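## Task

Press every drive blank that has a blue sticker fully home, until it hits its stop and latches; do not disturb the blanks without one. The rack is loose on the table: it may tilt only a little at most (more fails the task), and it must finish in its original position.

## Robot and tools

Robot: two arms, left_arm and right_arm, each with a two-finger gripper and a wrist camera (cam_left_wrist, cam_right_wrist, both 672x504). The URDF root of left_arm sits at about (+0.019, +0.234, 0) m and right_arm at about (-0.025, -0.253, 0) m. Behind the arms is a bolted camera stand.

Scene frame: origin at table-top height, halfway between the arms' nominal bases; +x points out over the table, +y toward left_arm, +z up. Arm names do not match image sides. Reported end_effector_position (m) and end_effector_quat_wxyz are in this frame; end_effector_position is the point between the finger pads, roughly 1 cm behind the tips. Fingers point along the gripper's +z axis and open and close along its y axis. Printed poses can be off by a few cm, more at long reach.

Command rows: every moving argument uses rows of 14 numbers, one list covering both arms: dx, dy, dz, rx, ry, rz, opening for left_arm, then the same seven for right_arm. The six pose numbers are an offset, not a pose: measured from that arm's current Hand target, along the Hand target's own axes (not the scene axes). Scale: 1.0 = 0.6 m for dx/dy/dz and 180 degrees for rx/ry/rz (these three form one rotation vector); range -1 to 1. Opening is absolute: +1 fully open (0.094 m), -1 closed. Sending all six pose zeros re-commands the arm's current Hand target; a 0 opening is a real command (half open), so repeat the current opening to keep it.

execute_actions(actions, cameras): actions is a list of actions; each action is up to 15 rows, one per 1/30 s step, and a short table repeats its last row to fill 15 steps. All rows in one action count from the Hand target at that action's start, so rows are not chained; a following action or call starts from the new Hand target, so repeating an offset moves further. An empty actions list returns images and the current scene number and task. cameras: list of names, ["all"], or [] for none.

move(target, speed, blend, opening_speed, grip_force, blocking, cameras): straight-line path toward target, one 14-number row or up to 15 rows; every row is an offset from the same starting Hand targets. speed in m/s, 0.002 to 2.9, default 0.25 (rotation up to twice that in rad/s); one value or one per target. blend in m rounds corners of a list; 0 stops at each. opening_speed: per second on the -1..1 scale, at least 0.2. grip_force: newtons per pad, 10 to 50, one value or one per arm, persists. blocking=false returns after about 0.5 s while the move continues. A move lasts at least 0.5 s and at most 10 s. Paths do not avoid obstacles or the other arm. Do not route a gripper close past its own base; go around it.

wait(seconds 0 to 10): lets time pass holding commands. stop: brakes a running move. zoom_image(camera, region [x0,y0,x1,y1] pixels, max 504x504) enlarges part of the latest image of cam_left_wrist or cam_right_wrist. read_manual gives licence text only. finished_scene(scene): ends the current scene, given its number; irreversible.

Results: end-effector poses, Hand target (last commanded pose after clipping; next offsets start here), Tool commands, grip_measured (opening on the -1..1 scale, reads up to about 2.5 mm wide when empty), joint positions (last is finger opening in m), joint velocities (may say within noise), joint torques (include gravity; joints 1-3 wrap at ±28 N m), motor temperatures, and for action calls some per-step positions. A move adds a move: line: done (within 10 mm and 2 degrees), off_target, moving, held, fault, plus limits such as paced (pose clipped) or held (steps withheld). Done or off_target says nothing about contact.

Behaviour: commanded orientation is clipped to within 40 degrees of the measured one each step. Friction and gravity can leave a gripper a few cm short of its target with no contact; send the remaining gap as a new offset. A blocked arm keeps pressing until commanded back past its gripper. Faster motions and targets far beyond a contact push harder.

For this task: locate sticker colours with the cameras (zoom to confirm), approach each target blank from in front along its insertion direction at low speed, push only a little past where it should latch, then back off. Avoid: tipping or sliding the rack, pushing unmarked blanks, hard hits or slams, knocking anything off the table, the two arms or their cameras touching or pinching each other, strain on the camera cables, and holding a stretched arm or pushing against an unreachable pose for long, which heats motors (MOTOR HOT at 75 °C, fault and folded arm at 90 °C).

Each tool is called after "Request:" by a JSON object that holds its "op" and its "data".

## Session

Request:
{"op": "execute_actions", "data": {"actions": []}}

Scene clock: 0.00 s.
left_arm: end_effector_position=(+0.1907, +0.1190, +0.3468) grip_measured=+1.000 end_effector_quat_wxyz=(+0.436, +0.151, +0.875, -0.151) | right_arm: end_effector_position=(+0.2395, -0.1539, +0.2106) grip_measured=+1.000 end_effector_quat_wxyz=(+0.333, +0.043, +0.893, +0.300)
Joint positions: left_arm=[-0.835 0.791 1.38 -1.226 -0.257 -0.348 0.094] | right_arm=[0.099 0.886 0.818 -0.682 -0.502 0.36 0.094]
Joint velocities: within noise
Joint torques (N m): no reading
Motor temperatures (°C): left_arm=[28 28 33 34 26 27 29] | right_arm=[26 32 31 31 25 25 27]
Heat: left arm: 34 °C; right arm: 32 °C.
Hand target: left_arm +0.1918, +0.1202, +0.3533; +0.447, +0.149, +0.869, -0.152 | right_arm +0.2406, -0.1523, +0.2185; +0.345, +0.033, +0.888, +0.304
Tool commands: left_gripper/opening=+1.0 right_gripper/opening=+1.0
camera_calibration:
cam_left_wrist: T_world_to_cam=[[-0.390057, -0.908543, 0.149681, 0.131467], [-0.833163, 0.279032, -0.477474, 0.327594], [0.39204, -0.310951, -0.865803, 0.350785], [0, 0, 0, 1]] pos_world=[0.186697, 0.137111, 0.44045]
cam_right_wrist: T_world_to_cam=[[0.129874, -0.808727, -0.573666, -0.0332003], [-0.96257, 0.0359753, -0.268636, 0.331767], [0.237891, 0.587082, -0.773784, 0.286176], [0, 0, 0, 1]] pos_world=[0.255582, -0.206794, 0.291517]

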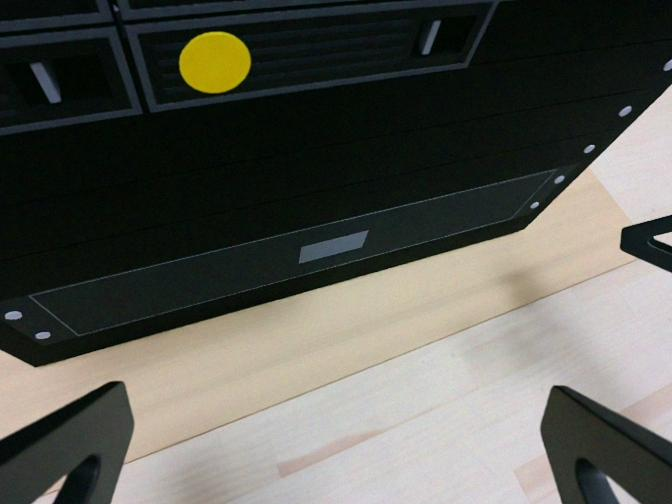

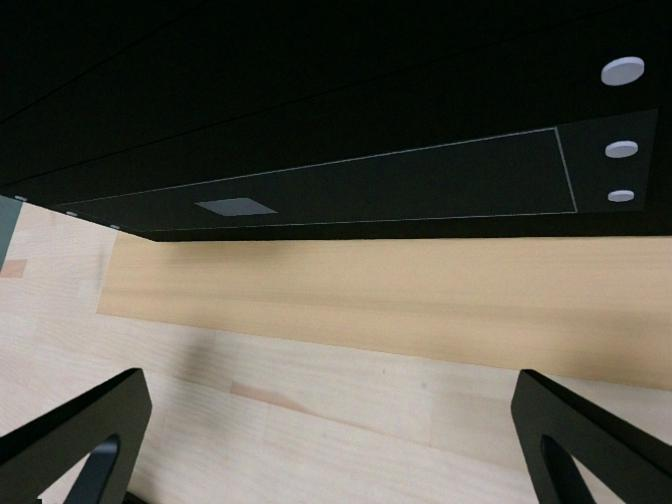

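Request:
{"op": "move", "data": {"target": [-0.078,-0.005,-0.033,-0.091,-0.172,-0.062,-1,-0.117,0.177,-0.207,0.083,-0.2125,-0.174,-1], "cameras": ["all"]}}

Scene clock: 8.67 s.
left_arm: end_effector_position=(+0.2007, +0.1183, +0.4017) grip_measured=-0.990 end_effector_quat_wxyz=(+0.650, -0.032, +0.752, -0.106) | right_arm: end_effector_position=(+0.1976, -0.1456, +0.3692) grip_measured=-0.977 end_effector_quat_wxyz=(+0.651, -0.087, +0.753, +0.047)
Joint positions: left_arm=[-1.553 0.841 1.27 -1.148 -1.369 -0.912 0] | right_arm=[1.044 0.631 0.962 -0.542 0.788 0.108 0.001]
Joint torques (N m): left_arm=[0.13 0.2 4.42 1.32 -0.67 0.1] | right_arm=[-0.1 1.72 7.23 2.23 0.24 -0.08]
Heat: left arm: 35 °C; right arm: 33 °C.
Hand target: left_arm +0.2022, +0.1196, +0.4031; +0.661, -0.045, +0.742, -0.104 | right_arm +0.1994, -0.1489, +0.3916; +0.673, -0.063, +0.735, +0.060
Off the commanded pose: left_arm 0.002 m, 2 deg | right_arm 0.023 m, 4 deg.
move: off_target (right_arm)
camera_calibration:
cam_left_wrist: T_world_to_cam=[[-0.0943238, -0.971454, 0.21767, 0.0472529], [-0.564402, -0.127931, -0.815527, 0.492291], [0.820094, -0.199777, -0.536223, 0.162798], [0, 0, 0, 1]] pos_world=[0.148797, 0.141407, 0.478487]
cam_right_wrist: T_world_to_cam=[[0.204784, -0.978065, 0.0381132, -0.195384], [-0.531205, -0.143758, -0.834958, 0.431472], [0.822122, 0.15074, -0.548992, 0.151998], [0, 0, 0, 1]] pos_world=[0.14425, -0.151983, 0.451154]

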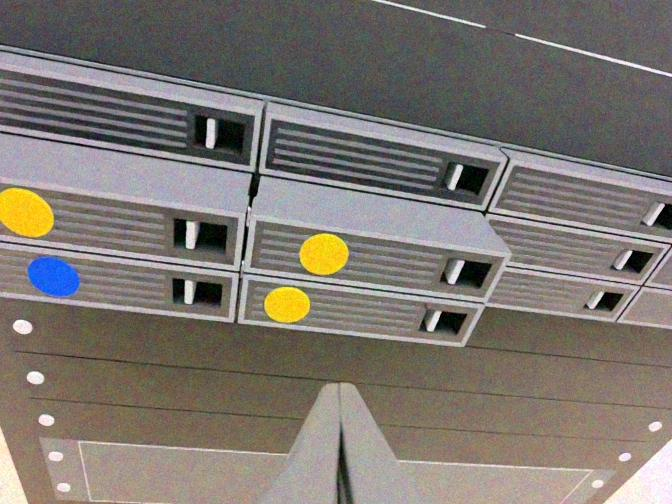

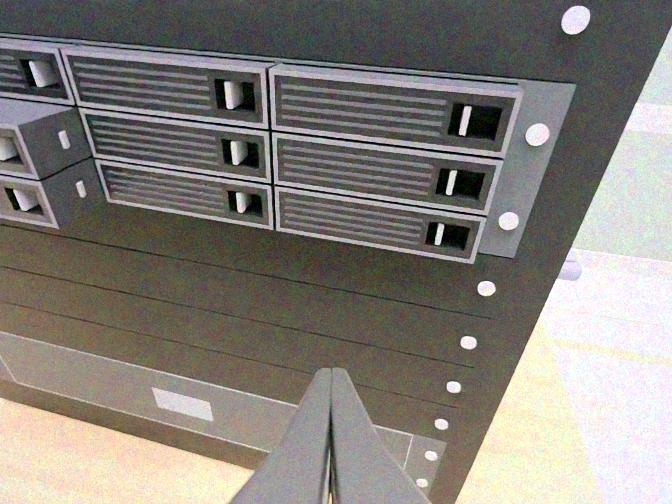

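Request:
{"op": "move", "data": {"target": [0.038,0.1485,0.0945,0.101,-0.123,-0.419,-1,0,0,0,0,0,0,-1], "speed": 0.2, "cameras": ["all"]}}

Scene clock: 28.27 s.
left_arm: end_effector_position=(+0.2609, +0.1981, +0.3568) grip_measured=-0.990 end_effector_quat_wxyz=(+0.577, -0.413, +0.412, -0.572) | right_arm: end_effector_position=(+0.1976, -0.1456, +0.3692) grip_measured=-0.977 end_effector_quat_wxyz=(+0.651, -0.087, +0.753, +0.047)
Joint positions: left_arm=[-0.509 0.34 0.37 0.337 -0.47 -1.397 0] | right_arm=[1.044 0.631 0.962 -0.542 0.788 0.108 0.001]
Joint torques (N m): left_arm=[0.42 2.77 5.31 1.86 0.17 -0.01] | right_arm=[-0.17 1.7 7.21 2.24 0.21 -0.08]
Motor temperatures (°C): left_arm=[28 28 34 37 26 27 29] | right_arm=[26 32 35 36 25 25 28]
Heat: left arm: 37 °C; right arm: 36 °C.
Hand target: left_arm +0.2619, +0.1964, +0.3559; +0.579, -0.406, +0.405, -0.580 | right_arm +0.1994, -0.1489, +0.3916; +0.673, -0.063, +0.735, +0.060
Off the commanded pose: left_arm 0.002 m, 1 deg | right_arm 0.023 m, 4 deg.
move: off_target (right_arm)
camera_calibration:
cam_left_wrist: T_world_to_cam=[[-0.326378, 0.0130046, 0.94515, -0.253678], [-0.408177, -0.903811, -0.128516, 0.367745], [0.852566, -0.427733, 0.300292, -0.156466], [0, 0, 0, 1]] pos_world=[0.200708, 0.268746, 0.33401]
cam_right_wrist: T_world_to_cam=[[0.204784, -0.978065, 0.0381132, -0.195384], [-0.531205, -0.143758, -0.834958, 0.431472], [0.822122, 0.15074, -0.548992, 0.151998], [0, 0, 0, 1]] pos_world=[0.14425, -0.151983, 0.451154]

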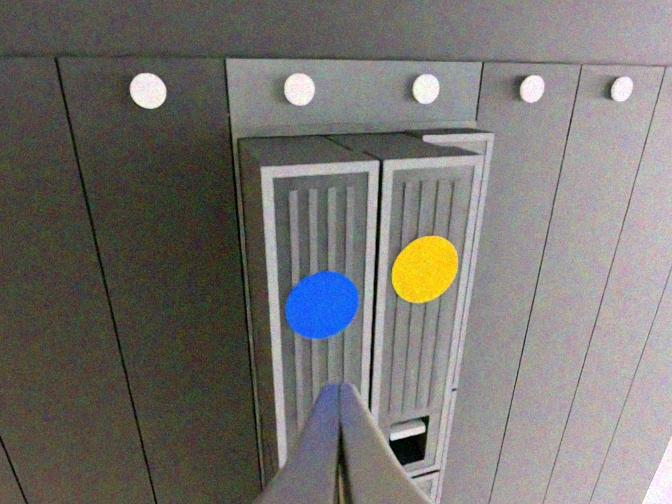

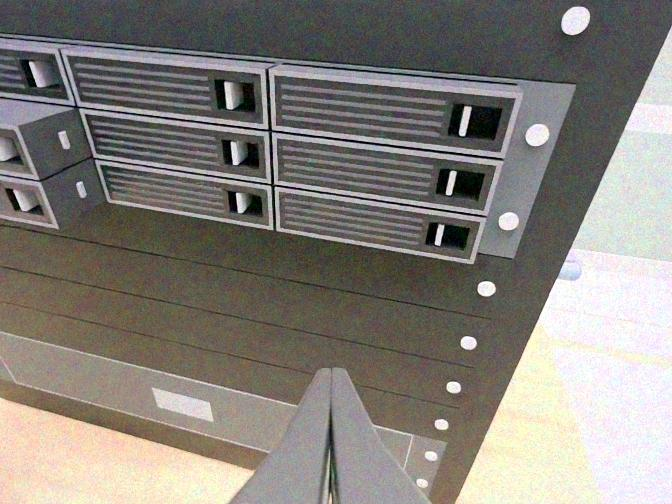

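Request:
{"op": "move", "data": {"target": [0.002,0.0111,0.0403,0,0,0,-1,0,0,0,0,0,0,-1], "speed": 0.04, "cameras": ["cam_left_wrist"]}}

Scene clock: 32.70 s.
left_arm: end_effector_position=(+0.2896, +0.1949, +0.3481) grip_measured=-0.990 end_effector_quat_wxyz=(+0.572, -0.418, +0.422, -0.565) | right_arm: end_effector_position=(+0.1976, -0.1456, +0.3692) grip_measured=-0.977 end_effector_quat_wxyz=(+0.651, -0.087, +0.753, +0.047)
Joint positions: left_arm=[-0.409 0.5 0.37 0.452 -0.376 -1.438 0] | right_arm=[1.044 0.631 0.962 -0.542 0.788 0.108 0.001]
Joint torques (N m): left_arm=[0.4 1.44 6.99 1.97 0.17 -0.03] | right_arm=[-0.17 1.73 7.23 2.22 0.25 -0.08]
Heat: left arm: 38 °C; right arm: 37 °C.
Hand target: left_arm +0.2869, +0.1952, +0.3580; +0.579, -0.405, +0.405, -0.580 | right_arm +0.1994, -0.1489, +0.3916; +0.673, -0.063, +0.735, +0.060
Off the commanded pose: left_arm 0.010 m, 3 deg | right_arm 0.023 m, 4 deg.
move: off_target (left_arm, right_arm)
camera_calibration:
cam_left_wrist: T_world_to_cam=[[-0.300931, 0.00540473, 0.953631, -0.244943], [-0.412367, -0.9024, -0.125014, 0.375151], [0.85988, -0.430866, 0.273789, -0.172003], [0, 0, 0, 1]] pos_world=[0.228891, 0.26575, 0.327577]
Images, in order (width x height): cam_left_wrist 672x504.

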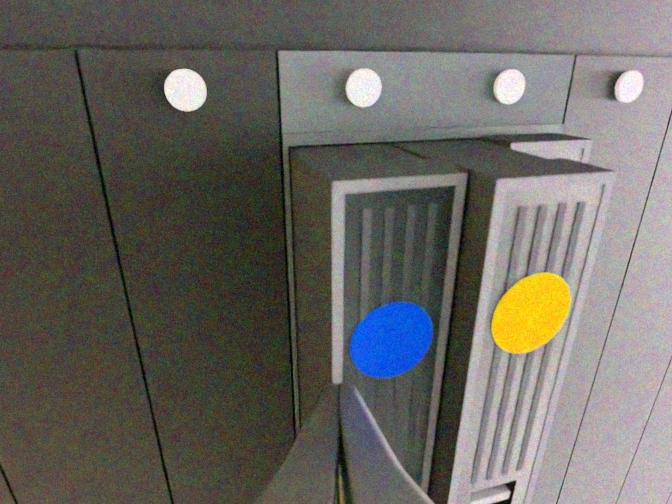

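Request:
{"op": "move", "data": {"target": [[0,-0.0114,-0.0313,0,0,0,-1,0,0,0,0,0,0,-1],[0,-0.027,-0.0257,0,0,0,-1,0,0,0,0,0,0,-1]], "speed": 0.06, "cameras": ["cam_left_wrist"]}}

Scene clock: 36.50 s.
left_arm: end_effector_position=(+0.2677, +0.1972, +0.3651) grip_measured=-0.990 end_effector_quat_wxyz=(+0.576, -0.410, +0.394, -0.587) | right_arm: end_effector_position=(+0.1976, -0.1456, +0.3692) grip_measured=-0.977 end_effector_quat_wxyz=(+0.651, -0.087, +0.753, +0.047)
Joint positions: left_arm=[-0.479 0.403 0.37 0.434 -0.441 -1.421 0] | right_arm=[1.044 0.631 0.962 -0.542 0.788 0.108 0.001]
Joint torques (N m): left_arm=[-0.65 1.47 9.16 0.96 0.05 0.21] | right_arm=[-0.16 1.77 7.25 2.25 0.22 -0.07]
Heat: left arm: 38 °C; right arm: 37 °C.
Hand target: left_arm +0.2668, +0.1952, +0.3680; +0.579, -0.405, +0.405, -0.580 | right_arm +0.1994, -0.1489, +0.3916; +0.673, -0.063, +0.735, +0.060
Off the commanded pose: left_arm 0.004 m, 2 deg | right_arm 0.023 m, 4 deg.
move: off_target (right_arm)
camera_calibration:
cam_left_wrist: T_world_to_cam=[[-0.359884, 0.0422565, 0.93204, -0.251374], [-0.408436, -0.905301, -0.116663, 0.366802], [0.838846, -0.422664, 0.343062, -0.17807], [0, 0, 0, 1]] pos_world=[0.208723, 0.267424, 0.338172]
Images, in order (width x height): cam_left_wrist 672x504.

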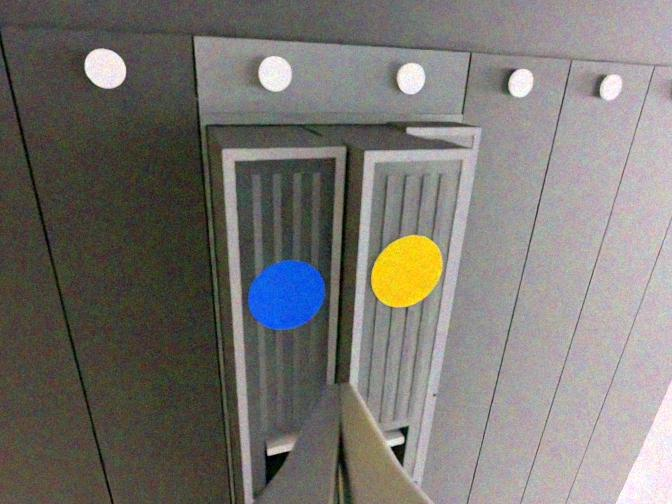

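Request:
{"op": "move", "data": {"target": [0,0.0091,0.025,0,0,0,-1,0,0,0,0,0,0,-1], "speed": 0.05, "cameras": ["cam_left_wrist"]}}

Scene clock: 39.67 s.
left_arm: end_effector_position=(+0.2868, +0.1940, +0.3478) grip_measured=-0.990 end_effector_quat_wxyz=(+0.572, -0.418, +0.424, -0.564) | right_arm: end_effector_position=(+0.1976, -0.1456, +0.3692) grip_measured=-0.977 end_effector_quat_wxyz=(+0.651, -0.087, +0.753, +0.047)
Joint positions: left_arm=[-0.425 0.483 0.37 0.434 -0.39 -1.431 0] | right_arm=[1.044 0.631 0.962 -0.542 0.788 0.108 0.001]
Joint torques (N m): left_arm=[0.43 1.32 9.88 1.67 0.19 -0.01] | right_arm=[-0.31 1.73 7.09 2.26 0.21 -0.06]
Heat: left arm: 38 °C; right arm: 37 °C.
Hand target: left_arm +0.2828, +0.1951, +0.3679; +0.579, -0.405, +0.405, -0.580 | right_arm +0.1994, -0.1489, +0.3916; +0.673, -0.063, +0.735, +0.060
Off the commanded pose: left_arm 0.021 m, 3 deg | right_arm 0.023 m, 4 deg.
move: off_target (left_arm, right_arm)
camera_calibration:
cam_left_wrist: T_world_to_cam=[[-0.297899, 0.00184523, 0.954596, -0.246055], [-0.413333, -0.901645, -0.127245, 0.374008], [0.860472, -0.432472, 0.269362, -0.168161], [0, 0, 0, 1]] pos_world=[0.225988, 0.264952, 0.32777]
Images, in order (width x height): cam_left_wrist 672x504.

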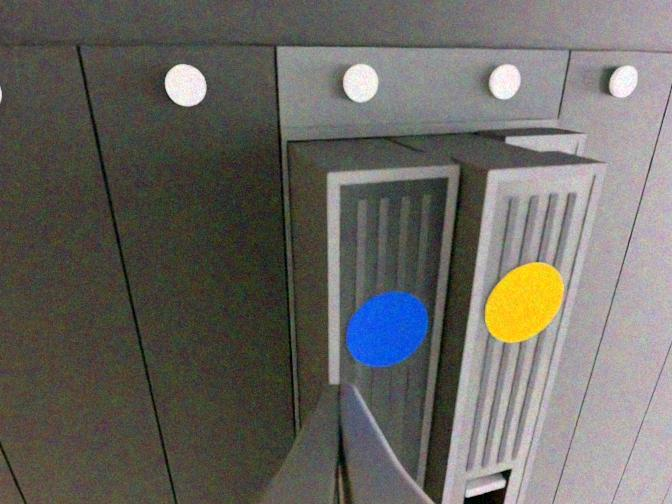

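Request:
{"op": "move", "data": {"target": [0,-0.0202,-0.0068,0,0,0,-1,0,0,0,0,0,0,-1], "speed": 0.05}}

Scene clock: 42.30 s.
left_arm: end_effector_position=(+0.2809, +0.1942, +0.3590) grip_measured=-0.990 end_effector_quat_wxyz=(+0.573, -0.414, +0.412, -0.574) | right_arm: end_effector_position=(+0.1976, -0.1456, +0.3692) grip_measured=-0.977 end_effector_quat_wxyz=(+0.651, -0.087, +0.753, +0.047)
Joint positions: left_arm=[-0.443 0.467 0.386 0.434 -0.405 -1.431 0] | right_arm=[1.044 0.631 0.962 -0.542 0.788 0.108 0.001]
Joint torques (N m): left_arm=[-0.53 0.08 11.47 1.07 0.03 0.17] | right_arm=[-0.34 1.78 7.19 2.24 0.22 -0.07]
Heat: left arm: 38 °C; right arm: 38 °C.
Hand target: left_arm +0.2748, +0.1952, +0.3779; +0.579, -0.405, +0.405, -0.580 | right_arm +0.1994, -0.1489, +0.3916; +0.673, -0.063, +0.735, +0.060
Off the commanded pose: left_arm 0.020 m, 2 deg | right_arm 0.023 m, 4 deg.
move: off_target (left_arm, right_arm)

Request:
{"op": "move", "data": {"target": [0,-0.001,0.027,0,0,0,-1,0,0,0,0,0,0,-1], "speed": 0.05, "cameras": ["cam_left_wrist"]}}

Scene clock: 44.73 s.
left_arm: end_effector_position=(+0.2940, +0.1939, +0.3573) grip_measured=-0.990 end_effector_quat_wxyz=(+0.572, -0.419, +0.424, -0.563) | right_arm: end_effector_position=(+0.1976, -0.1456, +0.3692) grip_measured=-0.977 end_effector_quat_wxyz=(+0.651, -0.087, +0.753, +0.047)
Joint positions: left_arm=[-0.401 0.533 0.414 0.434 -0.369 -1.44 0] | right_arm=[1.044 0.631 0.962 -0.542 0.788 0.108 0.001]
Joint torques (N m): left_arm=[0.54 1.16 11.77 1.5 0.17 -0.01] | right_arm=[-0.18 1.74 7.27 2.24 0.24 -0.1]
Heat: left arm: 38 °C; right arm: 38 °C.
Hand target: left_arm +0.2898, +0.1951, +0.3841; +0.579, -0.405, +0.405, -0.580 | right_arm +0.1994, -0.1489, +0.3916; +0.673, -0.063, +0.735, +0.060
Off the commanded pose: left_arm 0.027 m, 3 deg | right_arm 0.023 m, 4 deg.
move: off_target (left_arm, right_arm)
camera_calibration:
cam_left_wrist: T_world_to_cam=[[-0.296048, 0.00235348, 0.95517, -0.253863], [-0.41307, -0.901968, -0.125806, 0.377612], [0.861237, -0.431797, 0.267998, -0.176796], [0, 0, 0, 1]] pos_world=[0.233087, 0.264852, 0.337369]
Images, in order (width x height): cam_left_wrist 672x504.

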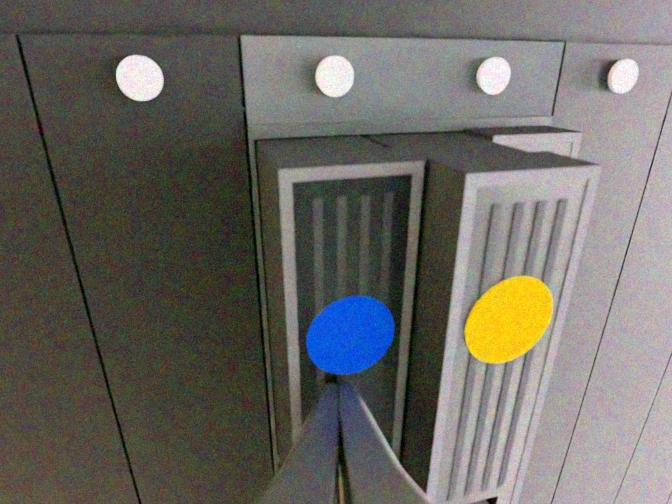

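Request:
{"op": "move", "data": {"target": [0.0017,0.001,0.0617,0,0,0,-1,0,0,0,0,0,0,-1], "speed": 0.03, "cameras": ["cam_left_wrist"]}}

Scene clock: 47.70 s.
left_arm: end_effector_position=(+0.3180, +0.1939, +0.3541) grip_measured=-0.990 end_effector_quat_wxyz=(+0.564, -0.428, +0.439, -0.553) | right_arm: end_effector_position=(+0.1976, -0.1456, +0.3692) grip_measured=-0.977 end_effector_quat_wxyz=(+0.651, -0.087, +0.753, +0.047)
Joint positions: left_arm=[-0.333 0.654 0.461 0.455 -0.303 -1.469 0] | right_arm=[1.044 0.631 0.962 -0.542 0.788 0.108 0.001]
Joint torques (N m): left_arm=[1.32 5.31 13.87 2.22 0.23 0] | right_arm=[-0.23 1.77 7.3 2.24 0.22 -0.08]
Motor temperatures (°C): left_arm=[28 28 39 38 26 27 29] | right_arm=[26 32 35 38 25 25 29]
Heat: left arm: 39 °C; right arm: 38 °C.
Hand target: left_arm +0.3248, +0.1941, +0.3962; +0.579, -0.405, +0.405, -0.580 | right_arm +0.1994, -0.1489, +0.3916; +0.673, -0.063, +0.735, +0.060
Off the commanded pose: left_arm 0.043 m, 6 deg | right_arm 0.023 m, 4 deg.
move: off_target (left_arm, right_arm)
camera_calibration:
cam_left_wrist: T_world_to_cam=[[-0.254747, -0.00427285, 0.966998, -0.259699], [-0.420424, -0.900044, -0.114734, 0.385126], [0.870832, -0.435777, 0.227487, -0.18465], [0, 0, 0, 1]] pos_world=[0.256557, 0.265054, 0.337321]
Images, in order (width x height): cam_left_wrist 672x504.

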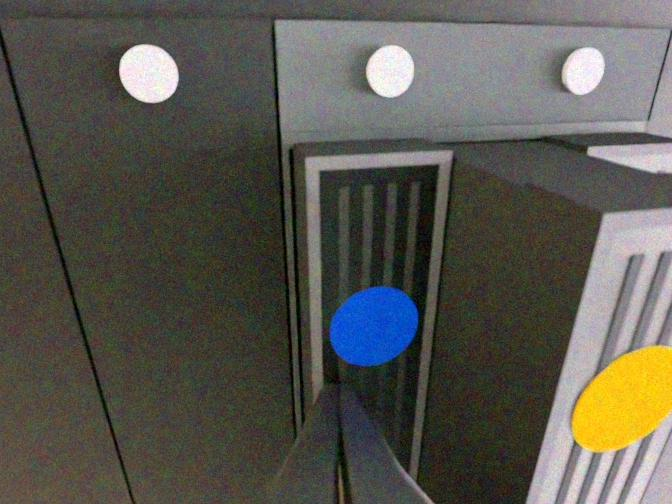

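Request:
{"op": "move", "data": {"target": [0,-0.0057,0.028,0,0,0,-1,0,0,0,0,0,0,-1], "speed": 0.03, "cameras": ["cam_left_wrist"]}}

Scene clock: 50.07 s.
left_arm: end_effector_position=(+0.3186, +0.1939, +0.3547) grip_measured=-0.990 end_effector_quat_wxyz=(+0.561, -0.427, +0.440, -0.557) | right_arm: end_effector_position=(+0.1976, -0.1456, +0.3692) grip_measured=-0.977 end_effector_quat_wxyz=(+0.651, -0.087, +0.753, +0.047)
Joint positions: left_arm=[-0.321 0.656 0.463 0.455 -0.284 -1.477 0] | right_arm=[1.044 0.631 0.962 -0.542 0.788 0.108 0.001]
Joint torques (N m): left_arm=[2.03 10.44 16.99 2.34 0.28 0.01] | right_arm=[-0.27 1.81 7.23 2.22 0.26 -0.1]
Heat: left arm: 40 °C; right arm: 38 °C.
Hand target: left_arm +0.3395, +0.1941, +0.4050; +0.579, -0.406, +0.405, -0.580 | right_arm +0.1994, -0.1489, +0.3916; +0.673, -0.063, +0.735, +0.060
Off the commanded pose: left_arm 0.055 m, 6 deg | right_arm 0.023 m, 4 deg.
move: off_target (left_arm, right_arm)
camera_calibration:
cam_left_wrist: T_world_to_cam=[[-0.256174, 0.000620541, 0.96663, -0.260494], [-0.427703, -0.896857, -0.112773, 0.386471], [0.866859, -0.44232, 0.230017, -0.183638], [0, 0, 0, 1]] pos_world=[0.257751, 0.265545, 0.337624]
Images, in order (width x height): cam_left_wrist 672x504.

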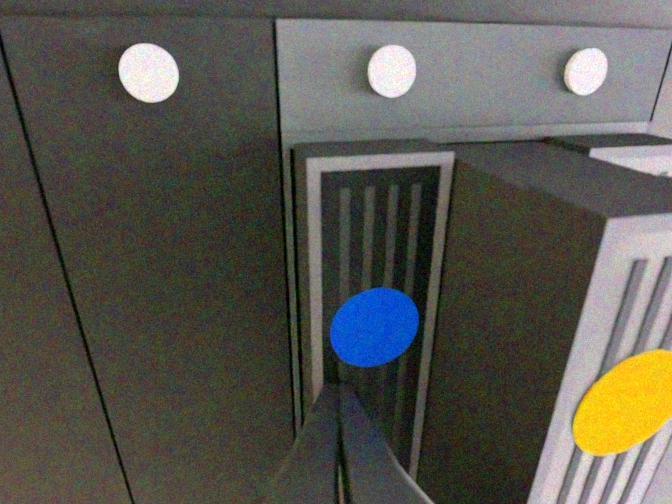

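Request:
{"op": "move", "data": {"target": [[0,0.031,-0.061,0,0,0,-1,0,0,0,0,0,0,-1],[0,0.026,-0.1477,0,0,0,-1,0,0,0,0,0,0,-1]], "speed": 0.07, "cameras": ["cam_left_wrist"]}}

Request:
{"op": "zoom_image", "data": {"camera": "cam_left_wrist", "region": [150, 80, 550, 504]}}

Scene clock: 55.47 s.
left_arm: end_effector_position=(+0.2595, +0.1974, +0.3756) grip_measured=-0.990 end_effector_quat_wxyz=(+0.578, -0.406, +0.382, -0.596) | right_arm: end_effector_position=(+0.1976, -0.1456, +0.3692) grip_measured=-0.977 end_effector_quat_wxyz=(+0.651, -0.087, +0.753, +0.047)
Joint positions: left_arm=[-0.518 0.38 0.383 0.437 -0.474 -1.406 0] | right_arm=[1.044 0.631 0.962 -0.542 0.788 0.108 0.001]
Joint torques (N m): left_arm=[-0.44 0.5 5.37 0.96 0.07 0.23] | right_arm=[-0.12 1.74 7.2 2.24 0.21 -0.05]
Heat: left arm: 40 °C; right arm: 39 °C.
Hand target: left_arm +0.2616, +0.1941, +0.3600; +0.579, -0.406, +0.405, -0.580 | right_arm +0.1994, -0.1489, +0.3916; +0.673, -0.063, +0.735, +0.060
Off the commanded pose: left_arm 0.016 m, 3 deg | right_arm 0.023 m, 4 deg.
move: off_target (left_arm, right_arm)
camera_calibration:
cam_left_wrist: T_world_to_cam=[[-0.38563, 0.0579353, 0.920833, -0.256299], [-0.407505, -0.906104, -0.113648, 0.363653], [0.827786, -0.41907, 0.373029, -0.183841], [0, 0, 0, 1]] pos_world=[0.201535, 0.267313, 0.345915]
Images, in order (width x height): cam_left_wrist 672x504.

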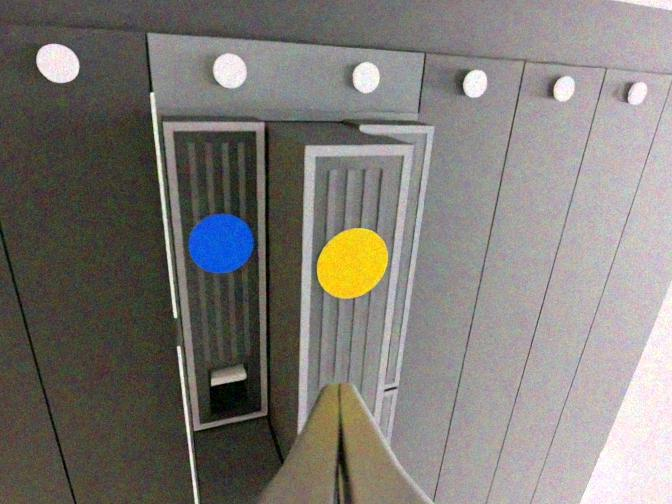

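Scaled by 1.189 from the camera's 672x504 image, which has a finer 960x720 frame.

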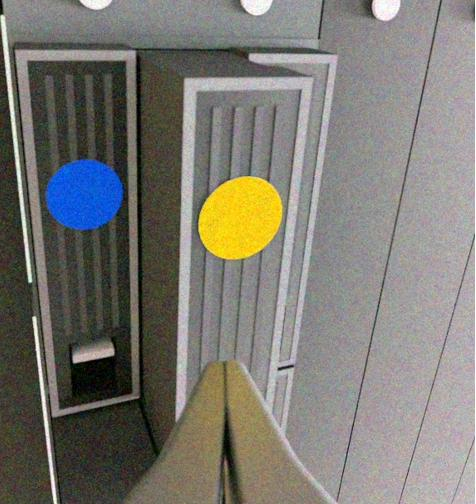

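Request:
{"op": "finished_scene", "data": {"scene": 3}}

The scene is finished: the task was done.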